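# Stand the cat litter pouch upright, clipped, mid-table

## Task

Set the cat litter pouch upright near the centre of the table, one wide face turned toward the robot arms, not touching or crowding the pan or the scoop. The clip must be attached to the pouch and holding on tightly. The pan must still be upright at the end. Declare the task finished yourself with finished_scene.

## Robot and tools

Robot: two arms, left_arm and right_arm, each with a parallel two-finger gripper. Calibrated bases in the scene frame: left_arm at (-0.020, +0.243, 0) m, quat_wxyz (+1.000, 0, 0, 0); right_arm at (+0.045, -0.336, 0) m, quat_wxyz (+1.000, 0, 0, +0.012).

Scene frame: origin at table-top height, halfway between the nominal arm bases. +x runs out across the table, +z is up, and left_arm sits on the +y side (arm names do not match image left/right). All positions are in metres, all orientations are quaternions written w first (qw, qx, qy, qz). Gripper frame: fingers extend along its +z, close and open along its y. end_effector_position is the spot between the finger pads, roughly 1 cm short of the tips.

The 16-number row: every motion command uses one flat row of 16 numbers, always covering both arms: left_arm x, y, z, qw, qx, qy, qz, opening, then right_arm x, y, z, qw, qx, qy, qz, opening. x, y, z and the quaternion are an absolute target pose for that gripper in the scene frame (not an offset). Opening runs from -1 (shut) to +1 (fully open, 0.094 m); it is an absolute finger command. An arm meant to stay still should be sent its last reported pose and its current opening every time; writing 0 for opening is a real command, not "no change". Reuse one fixed quaternion across rows to hold orientation rather than copying a drifted reported one.

execute_actions(actions, cameras): actions is a list of actions; each action is a list of 1 to 15 rows, each row applied for one 1/30 s step, with the final row repeated to fill 15 steps (0.5 s). A target more than 0.6 m from a gripper's current position along any of its own axes gets the action refused for both arms; if the first action fails this, the whole call is refused. An empty actions list just reports state and images. cameras picks images: omit, null or ["all"] for all, [] for none; names are cam_high and cam_low (896x504 each).

move(target, speed, blend, opening_speed, blocking, cameras): straight-line path for each gripper to its target pose. target is one 16-number row or a list of up to 15 such rows differing only in pose (the 0.6 m check does not apply). speed is m/s, 0.002 to 0.5, default 0.25 (rotation capped at twice that in rad/s), one value or one per target. blend in metres rounds corners of a list (default 0). opening_speed, 0.2 or more per second on the -1..+1 scale, ramps the fingers; otherwise the opening is sent at once. Paths ignore obstacles and the other arm; fast moves overshoot, stray and hit harder, and a target placed past a contact presses harder. Paths longer than 10 s are cut off. blocking=false returns after about 0.5 s while the move continues; execute_actions is then refused until the move has ended (use wait or stop). A new move replaces a running one. The result adds a move: line: done (within 10 mm and 2 degrees), off_target, moving, held (a check blocked a step or the clearance check halted it) or fault, plus limits such as paced (pose clipped) or held. Done says nothing about contact.

wait(seconds 0 to 10, cameras): lets time pass with arms on their last command; a running move keeps going. stop(): brakes the running move; needs braking room. zoom_image(camera, region [x0, y0, x1, y1] in pixels, top-left origin, max 504x504): closer look at the newest image of cam_high or cam_low. read_manual(section): licence texts only. finished_scene(scene): the first call only asks you to check; a second call, in a later reply, really ends the scene and cannot be undone.

Controller behaviour: each step, the commanded pose is clipped to within 100 mm and 20 degrees of the measured pose, then solved by damped IK, favouring position. One action may fall short; the result's Hand target line shows where each arm is actually being sent, so continue in the next call. About 1 cm of error in free air is normal. Very small moves may not start. A pose unreachable line means the clearance check withheld that arm's command; it does not guard gripper-to-gripper collisions.

Gripping: grip_measured uses the opening scale; empty it reads up to 1.6 mm wide. Commanding a bit under the first-touch reading gives a light grip; about 0.11 lower gives full force (roughly 50 to 62 N per pad). Soft things crush deeper. To release, command well above grip_measured. Joint torques follow Joint positions order; joints 1 to 3 wrap at ±28 N m.

Heat: holding loads, stretching out, or pushing at unreachable poses heats motors. MOTOR HOT appears at 75 °C; at 90 °C the arm folds and idles for the rest of the scene; at 100 °C it goes limp.

Avoid: dropping items, letting go of moving parts, fast impacts, hard presses (especially arm against arm, which can fail the task), anything leaving the table, and knocking the pan over. Loose objects may occasionally get nudged by outside pushes.

Each tool is called after ">>>" as name([rows], argument=value, ...), one row to a line, values as JSON.

## Session

I'll start by looking at the scene.

>>> execute_actions(actions=[])

Scene clock: 0.00 s.
left_arm: end_effector_position=(+0.1670, +0.4592, +0.1695) grip_measured=+1.000 end_effector_quat_wxyz=(-0.234, +0.685, -0.486, -0.490) | right_arm: end_effector_position=(+0.1396, -0.1550, +0.1164) grip_measured=+1.000 end_effector_quat_wxyz=(+0.373, -0.231, +0.889, +0.133)
Joint positions: left_arm=[0.27 1.752 1.216 -1.516 -1.089 -1.931 0.094] | right_arm=[1.654 0.743 0.521 -0.887 0.697 1 0.094]
Joint velocities: left_arm=[-0.007 -0.017 0.012 0.022 -0.037 -0.066 0] | right_arm=[0.007 -0.022 -0.007 0.022 0.007 0.007 0]
Joint torques (N m): no reading
Motor temperatures (°C): left_arm=[30 33 35 31 29 30 28] | right_arm=[27 36 33 30 26 27 28]
Heat: left arm: 35 °C; right arm: 36 °C.
Hand target: left_arm +0.1682, +0.4608, +0.1738; -0.242, +0.684, -0.483, -0.490 | right_arm +0.1417, -0.1559, +0.1200; +0.380, -0.228, +0.887, +0.132
Tool commands: left_gripper/opening=+1.0 right_gripper/opening=+1.0

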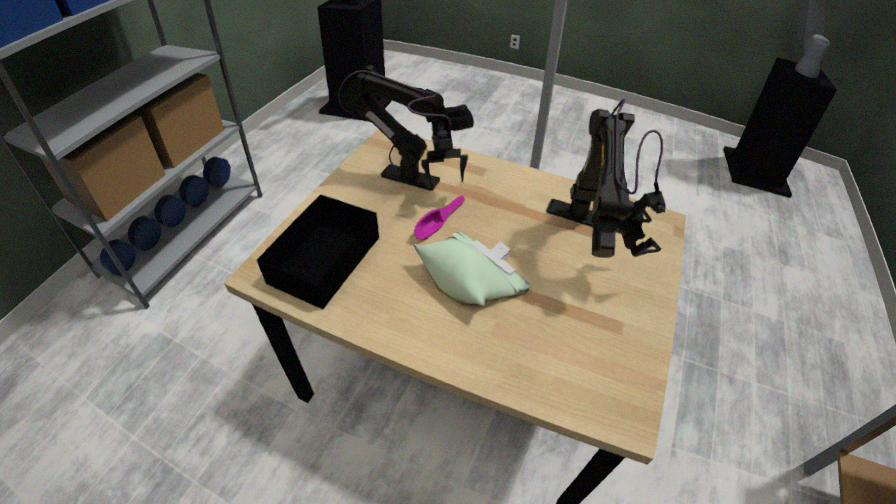

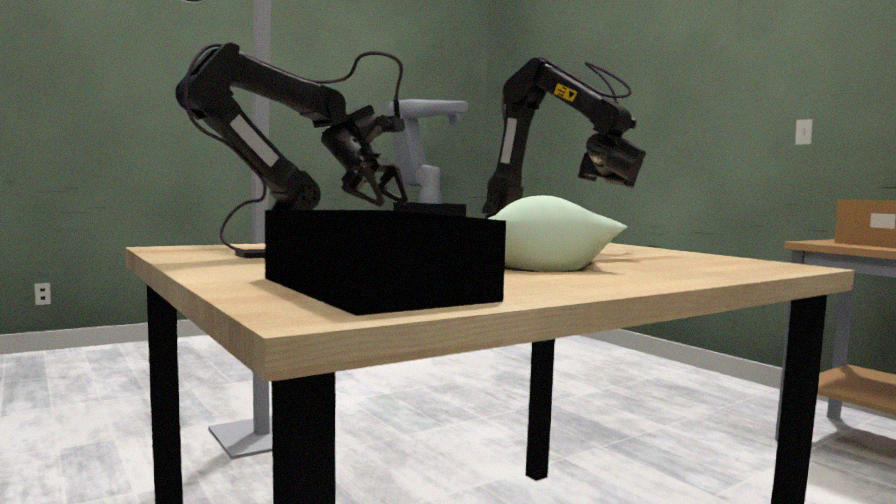

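>>> zoom_image(camera="cam_high", region=[380, 180, 560, 320])

>>> zoom_image(camera="cam_low", region=[240, 140, 660, 340])

>>> zoom_image(camera="cam_high", region=[220, 60, 700, 480])

Scaled by 2.800.

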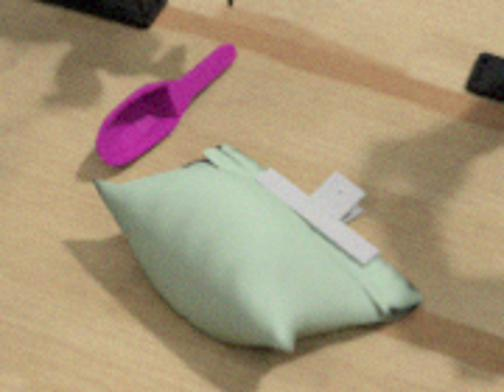

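Scaled by 1.200.

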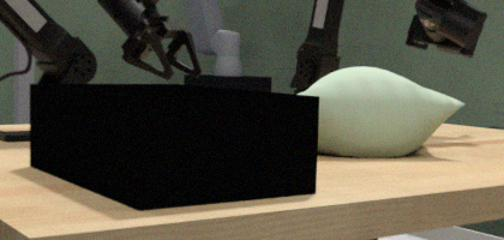

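Scaled by 1.050.

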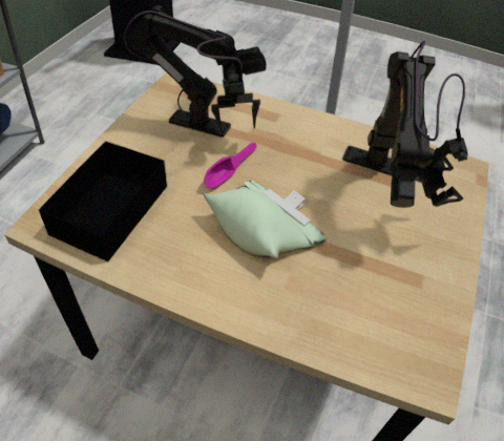

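>>> zoom_image(camera="cam_high", region=[320, 60, 500, 240])

>>> zoom_image(camera="cam_high", region=[530, 90, 700, 260])

>>> zoom_image(camera="cam_low", region=[170, 30, 420, 280])

>>> zoom_image(camera="cam_low", region=[450, 40, 670, 290])

Scaled by 2.800.

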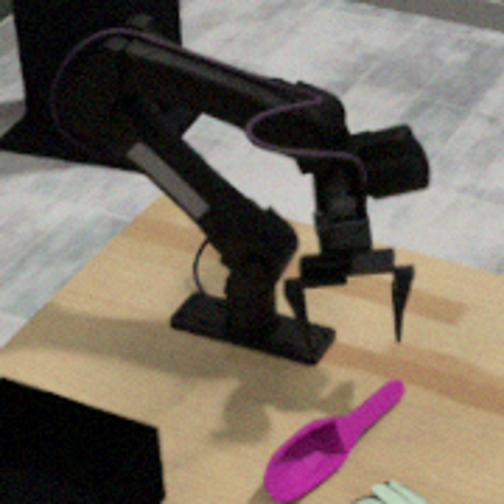

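Scaled by 2.965.

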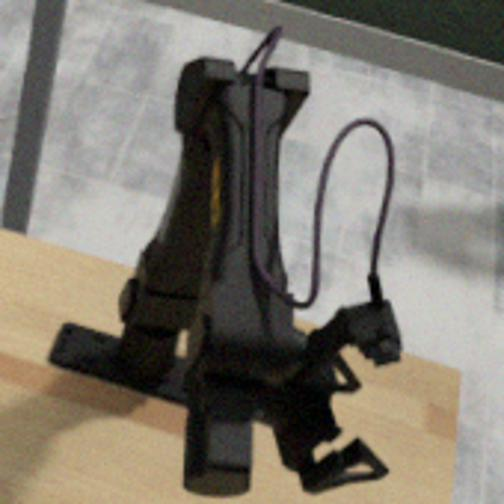

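Scaled by 2.016.

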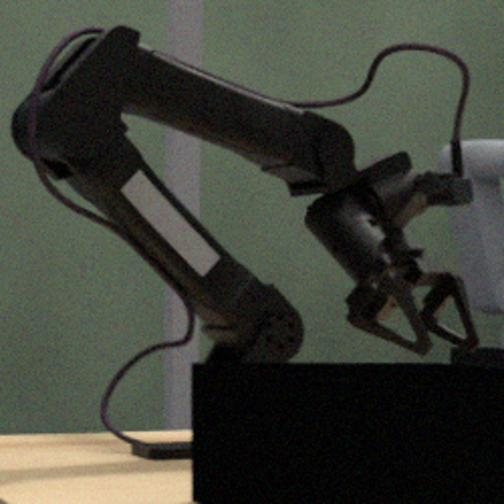

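Scaled by 2.016.

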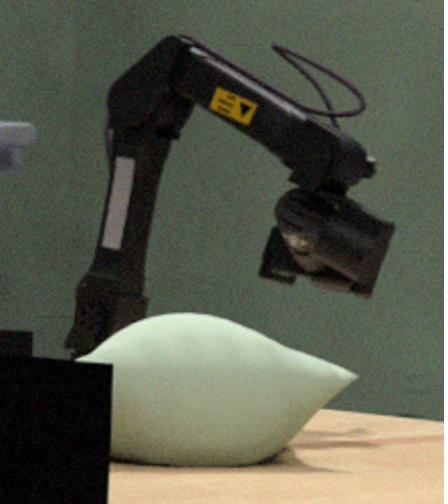

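>>> zoom_image(camera="cam_high", region=[405, 220, 535, 310])

>>> zoom_image(camera="cam_low", region=[480, 180, 640, 280])

>>> zoom_image(camera="cam_high", region=[455, 225, 535, 295])

Scaled by 3.877.

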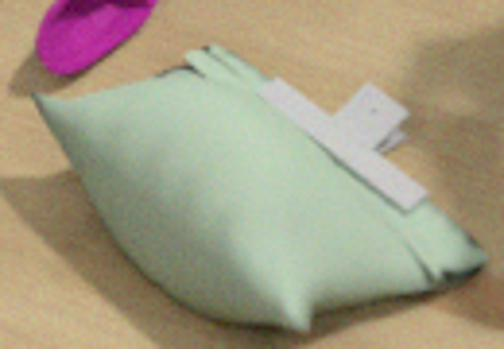

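Scaled by 3.150.

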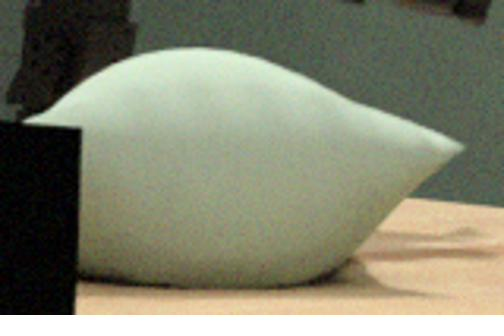

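Scaled by 6.300.

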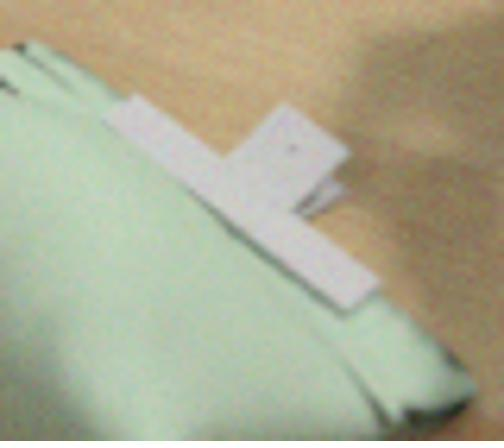

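>>> zoom_image(camera="cam_high", region=[220, 260, 340, 340])

>>> zoom_image(camera="cam_high", region=[600, 410, 690, 480])

>>> zoom_image(camera="cam_high", region=[640, 180, 720, 250])

>>> zoom_image(camera="cam_high", region=[330, 110, 430, 200])

>>> zoom_image(camera="cam_high", region=[240, 180, 400, 320])

Scaled by 4.200.

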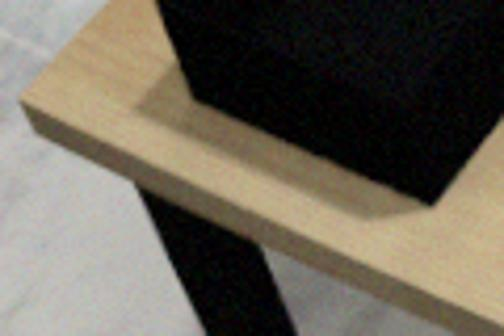

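Scaled by 5.600.

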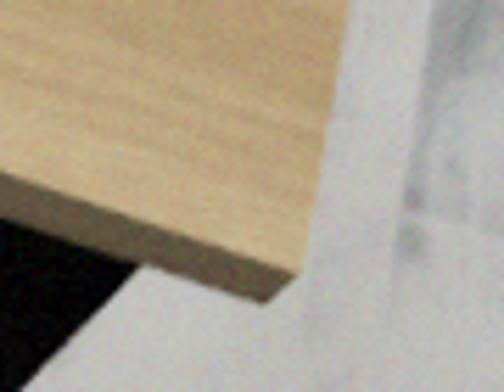

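Scaled by 6.300.

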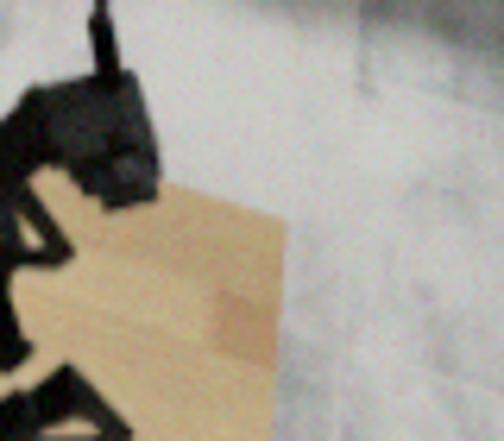

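Scaled by 5.040.

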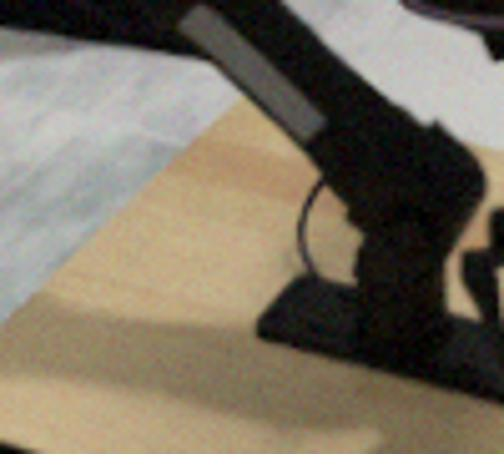

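Scaled by 3.150.

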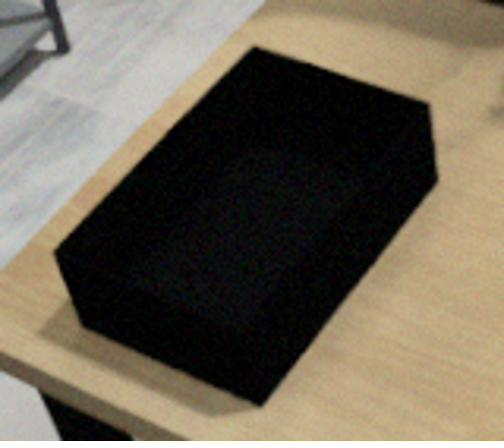

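>>> zoom_image(camera="cam_high", region=[440, 120, 580, 220])

>>> zoom_image(camera="cam_high", region=[340, 100, 440, 160])

>>> zoom_image(camera="cam_low", region=[120, 200, 380, 400])

>>> zoom_image(camera="cam_low", region=[600, 200, 880, 340])

Scaled by 3.600.

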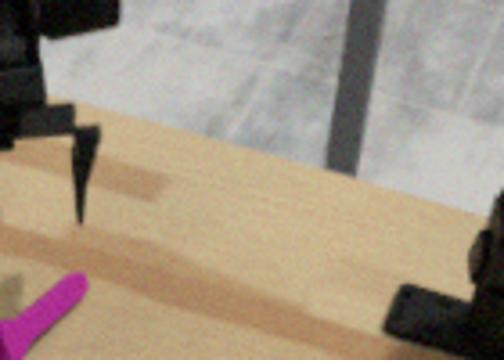

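Scaled by 5.040.

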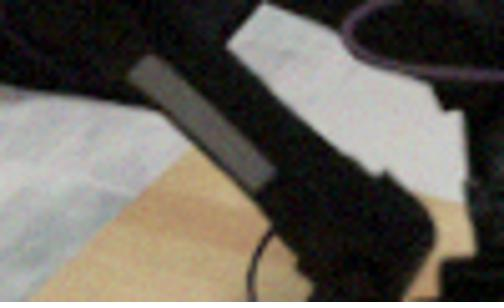

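Scaled by 1.938.

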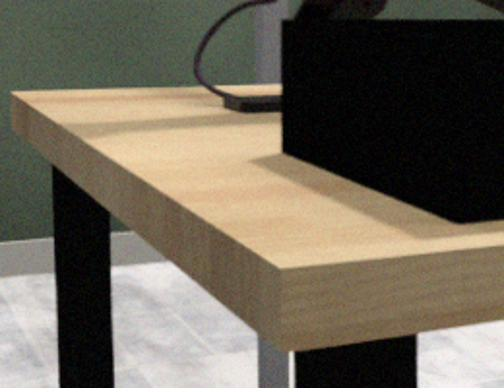

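Scaled by 1.800.

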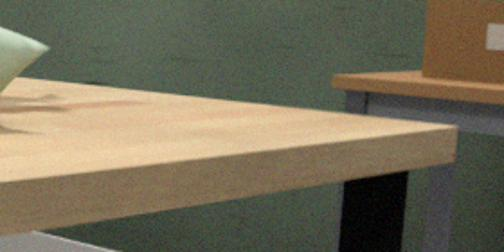

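>>> move(target=[0.28, 0.22, 0.14, 0.3214, -0.5567, 0.6635, -0.3831, 0.2, 0.2, -0.08, 0.13, 0.1767, 0.3394, 0.8195, 0.4266, 0.2], speed=0.3)

Scene clock: 14.57 s.
left_arm: end_effector_position=(+0.2795, +0.2174, +0.1431) grip_measured=+0.202 end_effector_quat_wxyz=(+0.311, -0.554, +0.669, -0.386) | right_arm: end_effector_position=(+0.2019, -0.0745, +0.1435) grip_measured=+0.202 end_effector_quat_wxyz=(+0.176, +0.333, +0.813, +0.444)
Joint positions: left_arm=[0.03 0.822 0.416 -0.14 0.199 -1.464 0.056] | right_arm=[1.206 0.905 0.485 -0.197 0.352 1.823 0.056]
Joint velocities: left_arm=[-0.012 -0.007 -0.027 0.051 0.022 0.007 0.001] | right_arm=[-0.002 0.002 0.007 0.051 0.007 -0.007 0.002]
Joint torques (N m): left_arm=[0.58 -0.27 6.57 1.97 0.1 0.06] | right_arm=[-0.7 -1.1 5.44 1.56 0.11 -0.11]
Motor temperatures (°C): left_arm=[30 34 36 31 29 30 28] | right_arm=[27 36 35 32 26 27 28]
Heat: left arm: 36 °C; right arm: 36 °C.
Hand target: left_arm +0.2782, +0.2183, +0.1373; +0.308, -0.556, +0.670, -0.384 | right_arm +0.2026, -0.0801, +0.1325; +0.179, +0.335, +0.819, +0.431
Off the commanded pose: left_arm 0.004 m, 1 deg | right_arm 0.015 m, 2 deg.
move: off_target (right_arm)

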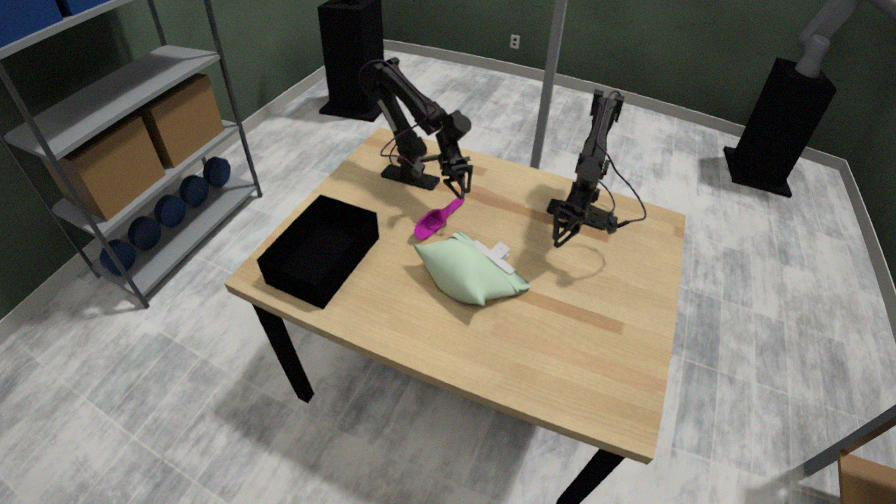

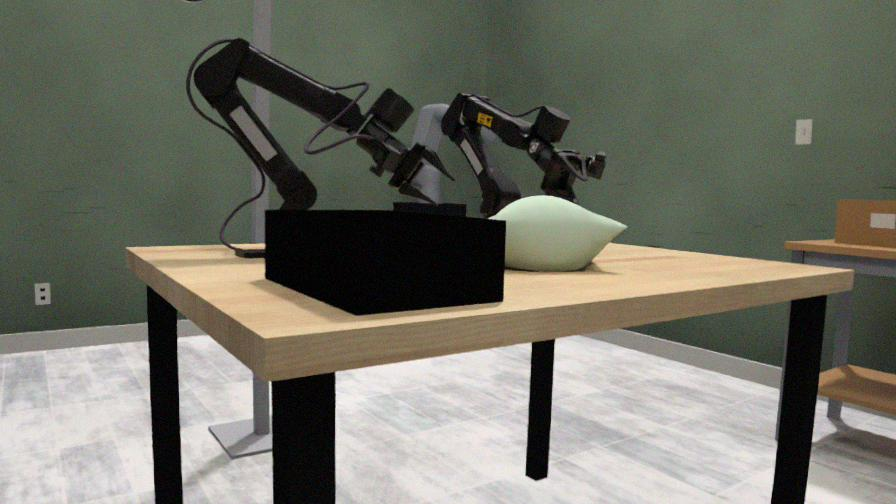

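>>> zoom_image(camera="cam_high", region=[400, 140, 640, 310])

>>> zoom_image(camera="cam_high", region=[520, 180, 650, 270])

>>> zoom_image(camera="cam_low", region=[340, 80, 640, 280])

Scaled by 2.100.

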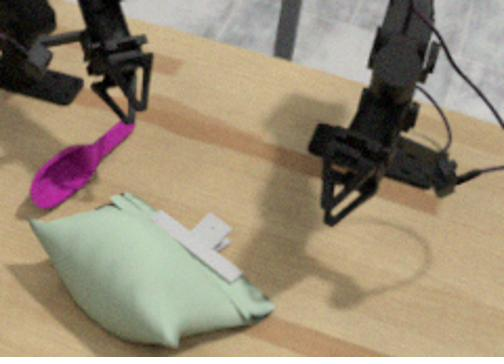

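Scaled by 3.877.

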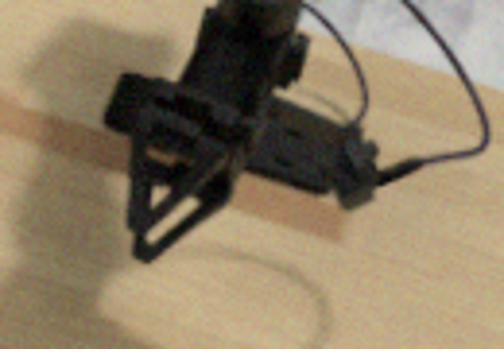

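Scaled by 1.680.

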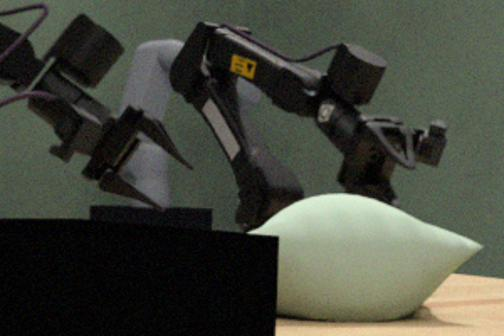

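>>> zoom_image(camera="cam_high", region=[420, 150, 500, 210])

>>> zoom_image(camera="cam_low", region=[380, 120, 500, 210])

>>> zoom_image(camera="cam_low", region=[540, 120, 630, 210])

Scaled by 6.300.

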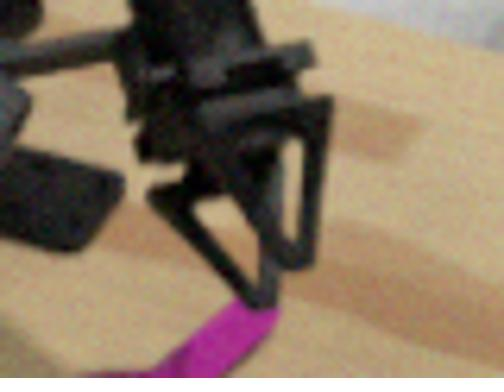

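Scaled by 4.200.

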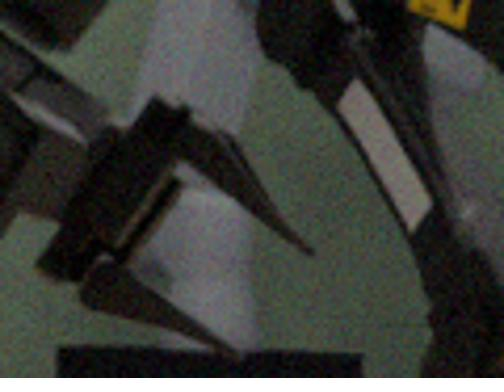

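Scaled by 5.600.

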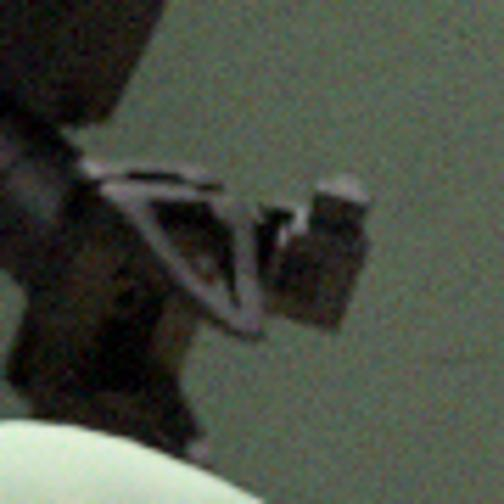

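>>> zoom_image(camera="cam_high", region=[450, 225, 500, 275])

>>> zoom_image(camera="cam_high", region=[485, 250, 535, 300])

>>> zoom_image(camera="cam_high", region=[405, 225, 465, 285])

Scaled by 10.080.

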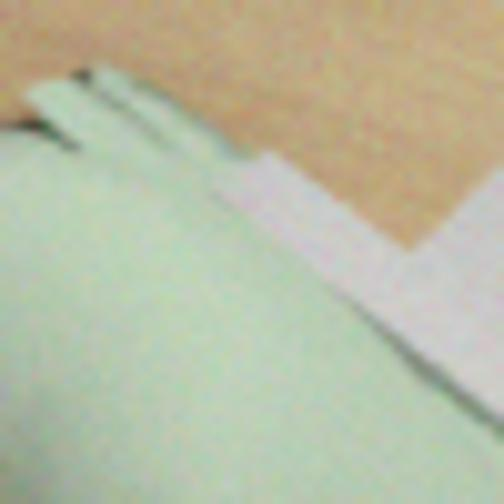

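Scaled by 10.080.

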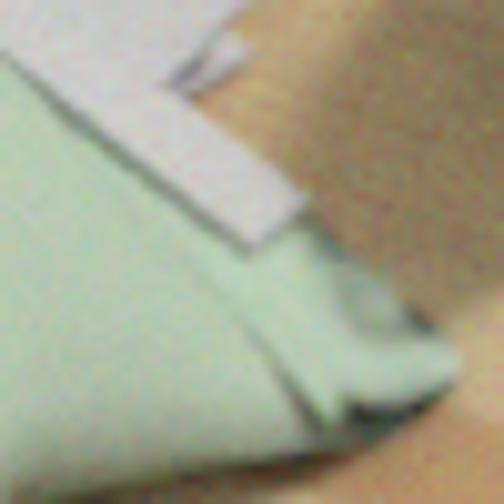

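Scaled by 8.400.

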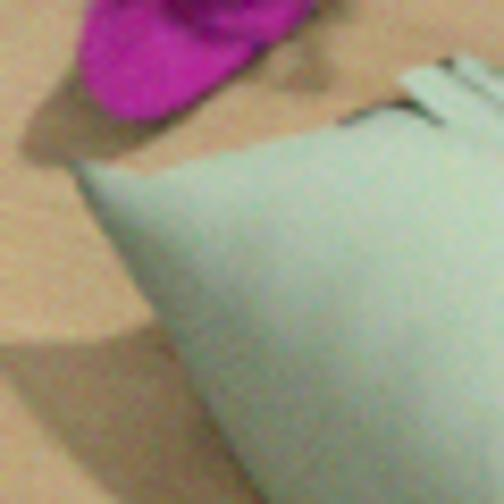

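>>> move([
  [0.285, 0.2, 0.1, 0.2424, -0.4373, 0.7574, -0.4198, -0.1, 0.21, -0.08, 0.15, 0.4619, -0.3314, 0.8001, 0.1913, -0.1],
  [0.285, 0.2, 0.07, 0.2424, -0.4373, 0.7574, -0.4198, -0.1, 0.215, -0.085, 0.12, 0.4479, -0.808, 0.3347, -0.1855, -0.1],
], speed=0.35, blend=0.02)

Scene clock: 28.53 s.
left_arm: end_effector_position=(+0.2857, +0.1995, +0.0752) grip_measured=-0.098 end_effector_quat_wxyz=(+0.242, -0.442, +0.755, -0.421) | right_arm: end_effector_position=(+0.2161, -0.0820, +0.1286) grip_measured=-0.098 end_effector_quat_wxyz=(-0.454, +0.805, -0.332, +0.190)
Joint positions: left_arm=[0.176 1.178 0.307 0.188 0.575 -1.163 0.042] | right_arm=[1.134 0.906 0.394 -0.063 0.319 -1.376 0.042]
Joint velocities: left_arm=[-0.012 0.012 0.002 -0.007 -0.007 -0.007 0.001] | right_arm=[0.002 -0.007 -0.017 -0.037 0.007 -0.051 0.001]
Joint torques (N m): left_arm=[0.62 -1.84 5.6 1.81 0.32 0.16] | right_arm=[-0.92 -1.17 5.5 1.74 -0.05 0.02]
Motor temperatures (°C): left_arm=[30 33 37 33 29 30 28] | right_arm=[27 35 35 36 26 27 28]
Heat: left arm: 37 °C; right arm: 36 °C.
Hand target: left_arm +0.2834, +0.1997, +0.0716; +0.241, -0.439, +0.757, -0.421 | right_arm +0.2152, -0.0852, +0.1203; -0.448, +0.808, -0.334, +0.186
Off the commanded pose: left_arm 0.005 m, 1 deg | right_arm 0.009 m, 1 deg.
move: done

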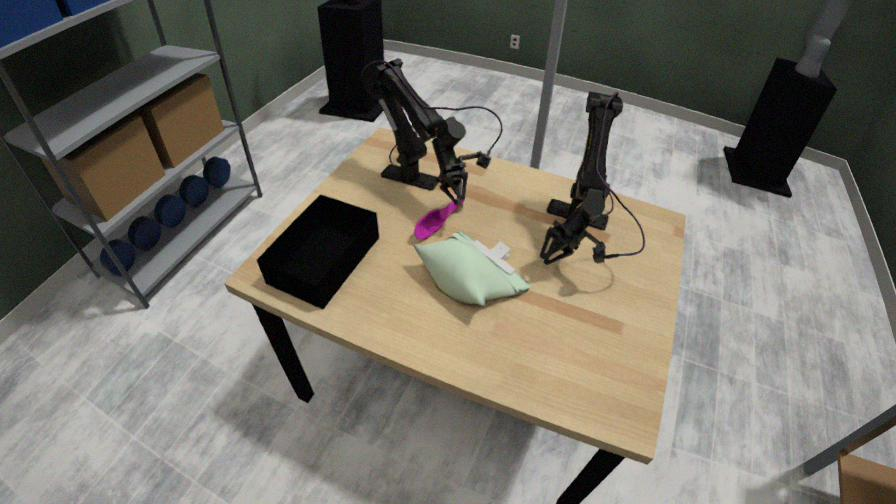

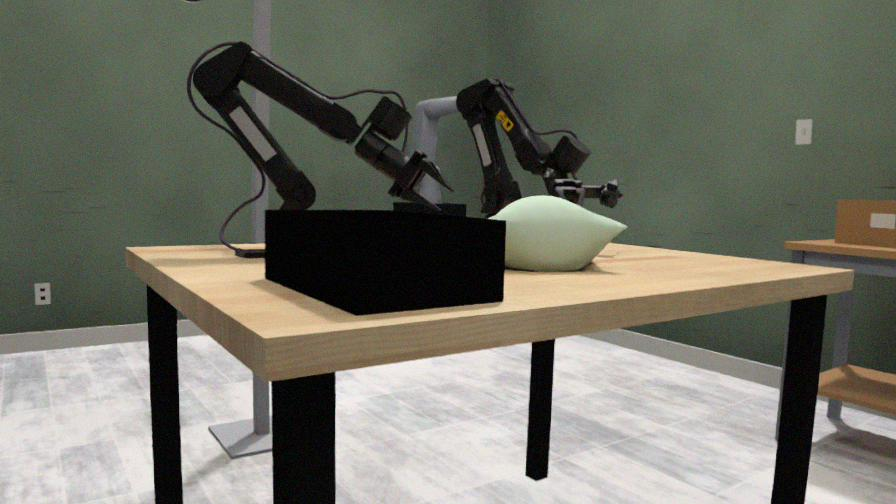

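>>> zoom_image(camera="cam_high", region=[440, 170, 600, 310])

>>> zoom_image(camera="cam_high", region=[500, 230, 620, 300])

>>> zoom_image(camera="cam_high", region=[420, 150, 500, 250])

Scaled by 3.150.

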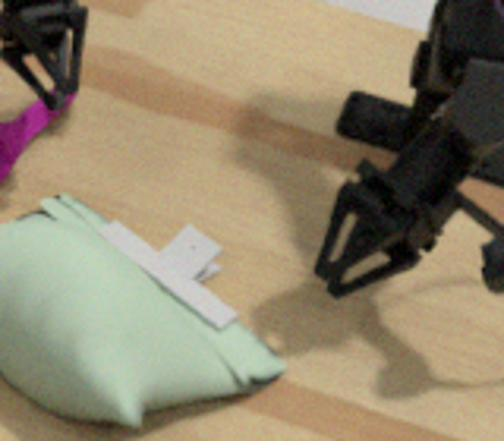

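Scaled by 4.200.

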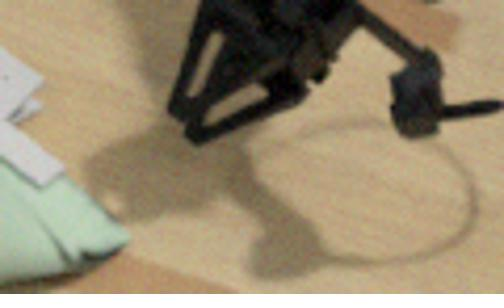

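Scaled by 5.040.

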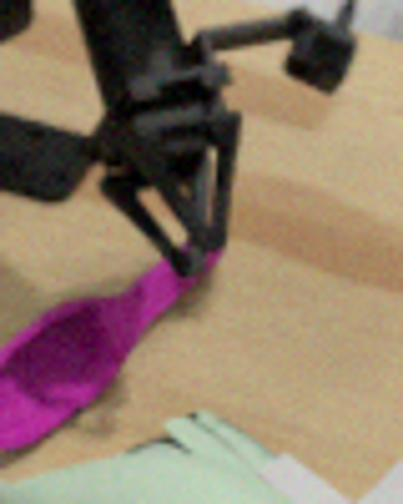

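>>> move(target=[0.305, 0.174, 0.045, 0.2424, -0.4373, 0.7574, -0.4198, -0.15, 0.215, -0.052, 0.05, 0.3971, -0.7164, 0.5016, -0.2781, -0.15], speed=0.2)

Scene clock: 32.40 s.
left_arm: end_effector_position=(+0.3074, +0.1748, +0.0496) grip_measured=-0.149 end_effector_quat_wxyz=(+0.245, -0.436, +0.757, -0.422) | right_arm: end_effector_position=(+0.2148, -0.0567, +0.0421) grip_measured=-0.148 end_effector_quat_wxyz=(-0.390, +0.723, -0.500, +0.275)
Joint positions: left_arm=[0.036 1.415 0.291 0.496 0.469 -1.251 0.04] | right_arm=[1.414 1.566 0.495 0.121 0.837 -0.776 0.04]
Joint velocities: left_arm=[0.002 -0.012 0.007 0.051 -0.022 0.037 -0.001] | right_arm=[-0.007 -0.002 -0.007 0.037 0.081 -0.022 -0.001]
Joint torques (N m): left_arm=[-0.4 -2.88 4.57 1.92 0.1 0.01] | right_arm=[0.44 -4.1 6.91 0.98 0.5 0.19]
Motor temperatures (°C): left_arm=[30 33 37 34 29 30 28] | right_arm=[27 35 35 36 26 27 28]
Heat: left arm: 37 °C; right arm: 36 °C.
Hand target: left_arm +0.3042, +0.1743, +0.0444; +0.243, -0.437, +0.759, -0.418 | right_arm +0.2150, -0.0509, +0.0460; -0.395, +0.717, -0.504, +0.276
Off the commanded pose: left_arm 0.005 m, 0 deg | right_arm 0.009 m, 1 deg.
move: done

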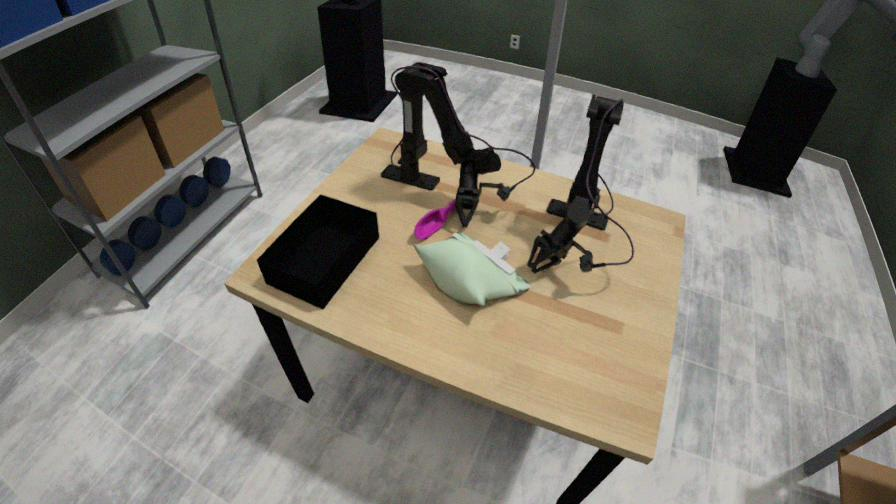

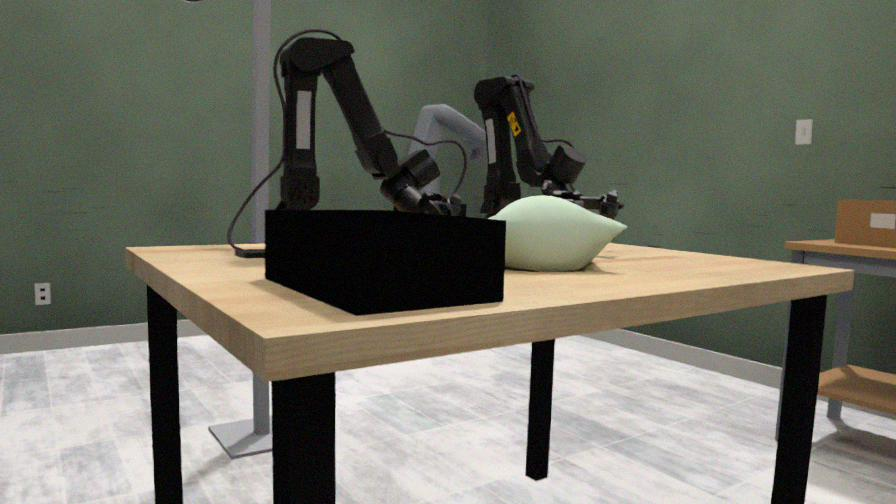

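>>> zoom_image(camera="cam_high", region=[430, 190, 560, 300])

>>> zoom_image(camera="cam_high", region=[500, 230, 570, 300])

>>> zoom_image(camera="cam_high", region=[430, 180, 500, 250])

Scaled by 3.877.

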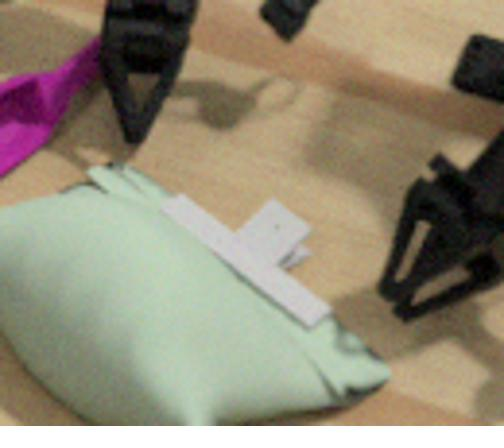

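Scaled by 7.200.

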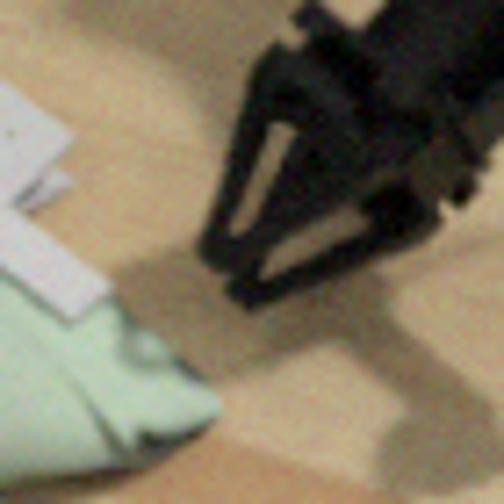

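Scaled by 7.200.

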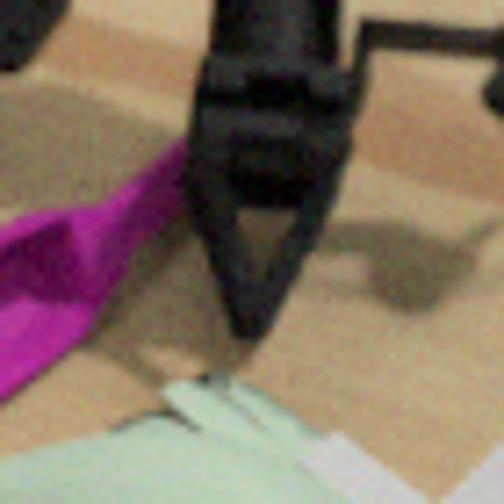

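>>> move(target=[0.305, 0.174, 0.024, 0.2424, -0.4373, 0.7574, -0.4198, -0.15, 0.215, -0.052, 0.03, 0.3971, -0.7164, 0.5016, -0.2781, -0.15], speed=0.05, cameras=["cam_high"])

Scene clock: 34.27 s.
left_arm: end_effector_position=(+0.3081, +0.1748, +0.0289) grip_measured=-0.149 end_effector_quat_wxyz=(+0.245, -0.436, +0.755, -0.423) | right_arm: end_effector_position=(+0.2164, -0.0496, +0.0330) grip_measured=-0.148 end_effector_quat_wxyz=(-0.397, +0.717, -0.503, +0.274)
Joint positions: left_arm=[0.036 1.552 0.255 0.673 0.469 -1.255 0.04] | right_arm=[1.414 1.634 0.495 0.208 0.842 -0.776 0.04]
Joint velocities: left_arm=[-0.012 0.012 -0.017 0.066 -0.037 0.051 0] | right_arm=[0.002 0.012 0.002 -0.007 0.066 -0.037 0]
Joint torques (N m): left_arm=[-0.44 -2.96 3.78 1.9 0.08 0] | right_arm=[0.83 -4.38 3.75 1.2 0.48 0.04]
Motor temperatures (°C): left_arm=[30 33 37 34 29 30 28] | right_arm=[27 36 36 36 26 27 28]
Heat: left arm: 37 °C; right arm: 36 °C.
Hand target: left_arm +0.3046, +0.1740, +0.0241; +0.242, -0.437, +0.758, -0.420 | right_arm +0.2151, -0.0520, +0.0299; -0.397, +0.717, -0.502, +0.278
Off the commanded pose: left_arm 0.006 m, 1 deg | right_arm 0.004 m, 1 deg.
move: done
Images, in order (width x height): cam_high 896x504.

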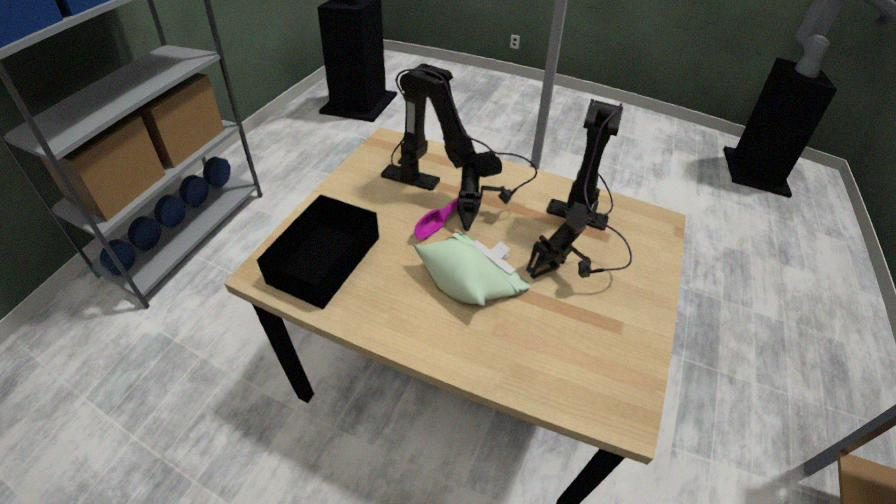

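>>> zoom_image(camera="cam_high", region=[500, 230, 570, 300])

>>> zoom_image(camera="cam_high", region=[430, 190, 500, 260])

Scaled by 7.200.

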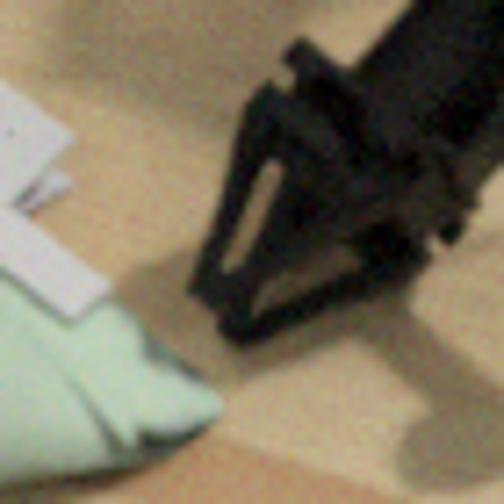

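Scaled by 7.200.

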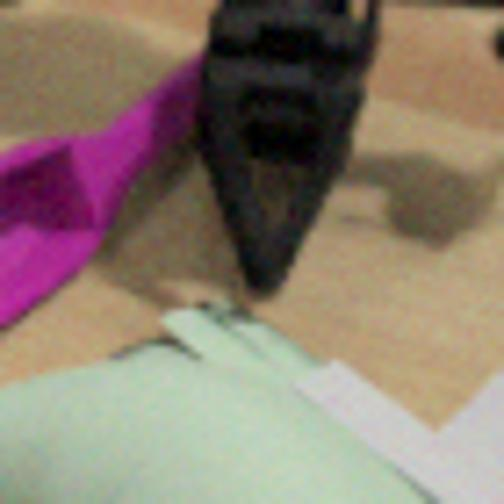

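>>> move(target=[0.332, 0.158, 0.0215, 0.2424, -0.4373, 0.7574, -0.4198, -0.15, 0.238, -0.0435, 0.025, 0.3971, -0.7164, 0.5016, -0.2781, -0.15], speed=0.05, cameras=["cam_high"])

>>> zoom_image(camera="cam_high", region=[500, 230, 570, 300])

>>> zoom_image(camera="cam_high", region=[430, 190, 500, 260])

Scene clock: 35.90 s.
left_arm: end_effector_position=(+0.3288, +0.1583, +0.0240) grip_measured=-0.149 end_effector_quat_wxyz=(+0.243, -0.435, +0.756, -0.425) | right_arm: end_effector_position=(+0.2376, -0.0458, +0.0289) grip_measured=-0.148 end_effector_quat_wxyz=(-0.401, +0.714, -0.499, +0.283)
Joint positions: left_arm=[-0.039 1.664 0.327 0.731 0.413 -1.303 0.04] | right_arm=[1.339 1.693 0.495 0.342 0.814 -0.879 0.04]
Joint velocities: left_arm=[-0.012 -0.017 0.017 0.022 -0.007 -0.022 -0.001] | right_arm=[-0.007 0.002 0.012 0.007 0.007 -0.022 -0.001]
Joint torques (N m): left_arm=[-0.36 -3.64 5.9 1.76 -0.05 0.02] | right_arm=[-0.83 -4.59 4.81 1.2 0.18 0.1]
Motor temperatures (°C): left_arm=[30 33 37 34 29 30 28] | right_arm=[27 36 36 36 26 27 28]
Heat: left arm: 37 °C; right arm: 36 °C.
Hand target: left_arm +0.3316, +0.1582, +0.0211; +0.243, -0.437, +0.758, -0.419 | right_arm +0.2384, -0.0438, +0.0253; -0.398, +0.716, -0.501, +0.278
Off the commanded pose: left_arm 0.004 m, 1 deg | right_arm 0.005 m, 1 deg.
move: done
Images, in order (width x height): cam_high 896x504.

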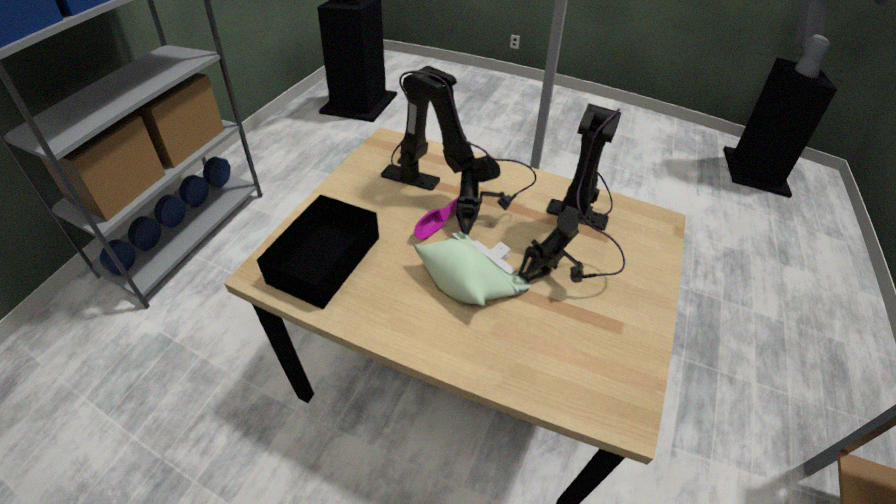

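Scaled by 7.200.

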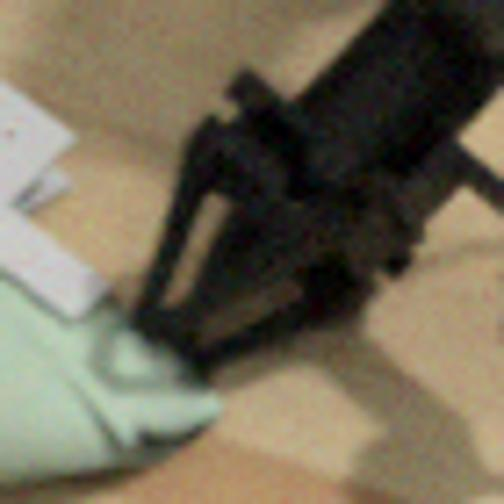

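Scaled by 7.200.

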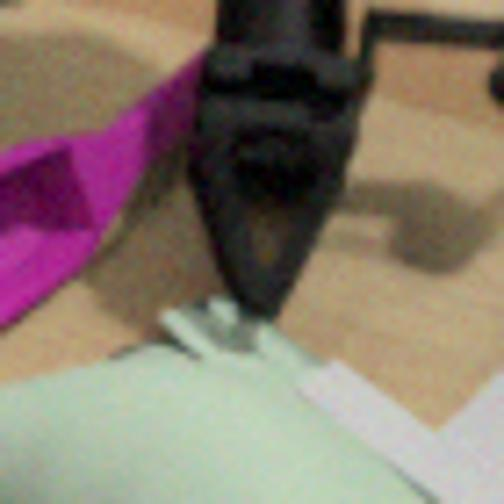

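>>> move(target=[0.348, 0.149, 0.0225, 0.2424, -0.4373, 0.7574, -0.4198, -0.15, 0.254, -0.0375, 0.025, 0.3971, -0.7164, 0.5016, -0.2781, -0.15], speed=0.04, cameras=["cam_high"])

>>> zoom_image(camera="cam_high", region=[500, 230, 570, 300])

>>> zoom_image(camera="cam_high", region=[430, 190, 500, 260])

>>> zoom_image(camera="cam_high", region=[400, 190, 560, 320])

Scene clock: 37.23 s.
left_arm: end_effector_position=(+0.3437, +0.1496, +0.0243) grip_measured=-0.149 end_effector_quat_wxyz=(+0.243, -0.436, +0.755, -0.425) | right_arm: end_effector_position=(+0.2531, -0.0424, +0.0292) grip_measured=-0.148 end_effector_quat_wxyz=(-0.401, +0.712, -0.500, +0.286)
Joint positions: left_arm=[-0.074 1.712 0.385 0.731 0.383 -1.326 0.04] | right_arm=[1.284 1.721 0.513 0.395 0.785 -0.937 0.04]
Joint velocities: left_arm=[0.007 0.007 -0.012 -0.037 -0.007 -0.007 0] | right_arm=[0.012 -0.012 0.007 0.022 -0.051 0.037 -0.001]
Joint torques (N m): left_arm=[-0.43 -4.22 6.39 1.66 -0.02 0.07] | right_arm=[-0.84 -4.64 5.82 1.25 0.1 -0.05]
Motor temperatures (°C): left_arm=[30 33 37 34 29 30 28] | right_arm=[27 36 36 35 26 27 28]
Heat: left arm: 37 °C; right arm: 36 °C.
Hand target: left_arm +0.3476, +0.1490, +0.0221; +0.243, -0.437, +0.758, -0.419 | right_arm +0.2543, -0.0379, +0.0253; -0.398, +0.716, -0.501, +0.278
Off the commanded pose: left_arm 0.005 m, 1 deg | right_arm 0.006 m, 1 deg.
move: done
Images, in order (width x height): cam_high 896x504.

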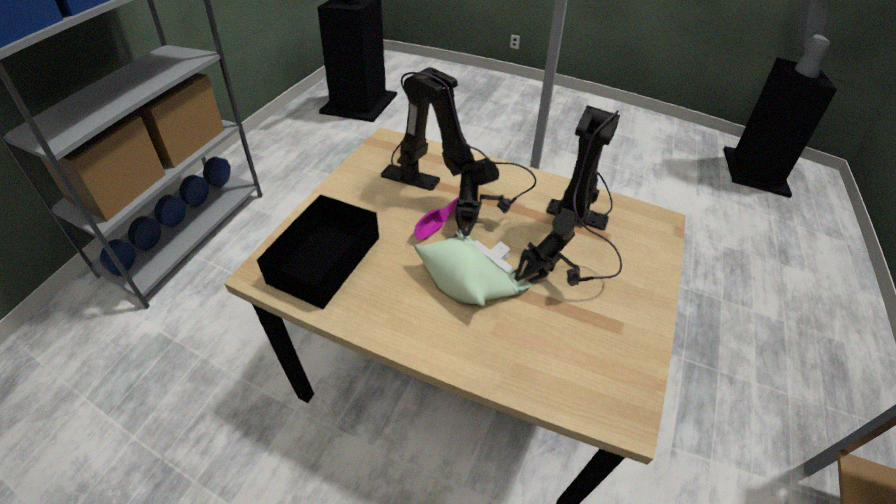

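Scaled by 7.200.

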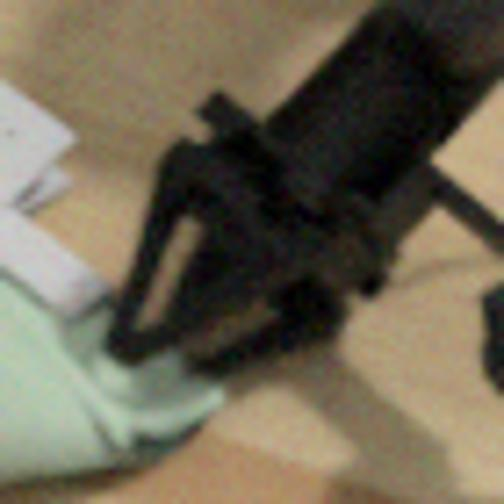

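Scaled by 7.200.

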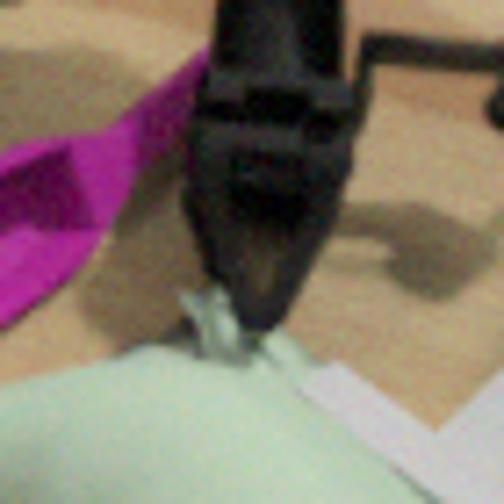

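Scaled by 3.150.

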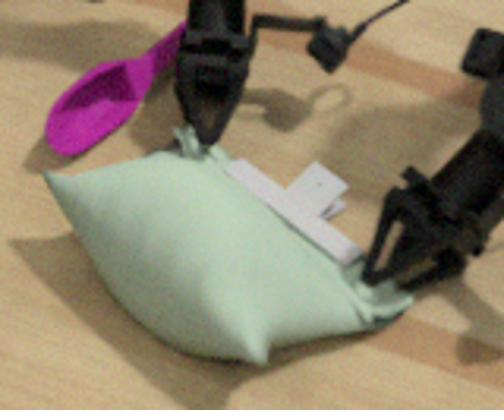

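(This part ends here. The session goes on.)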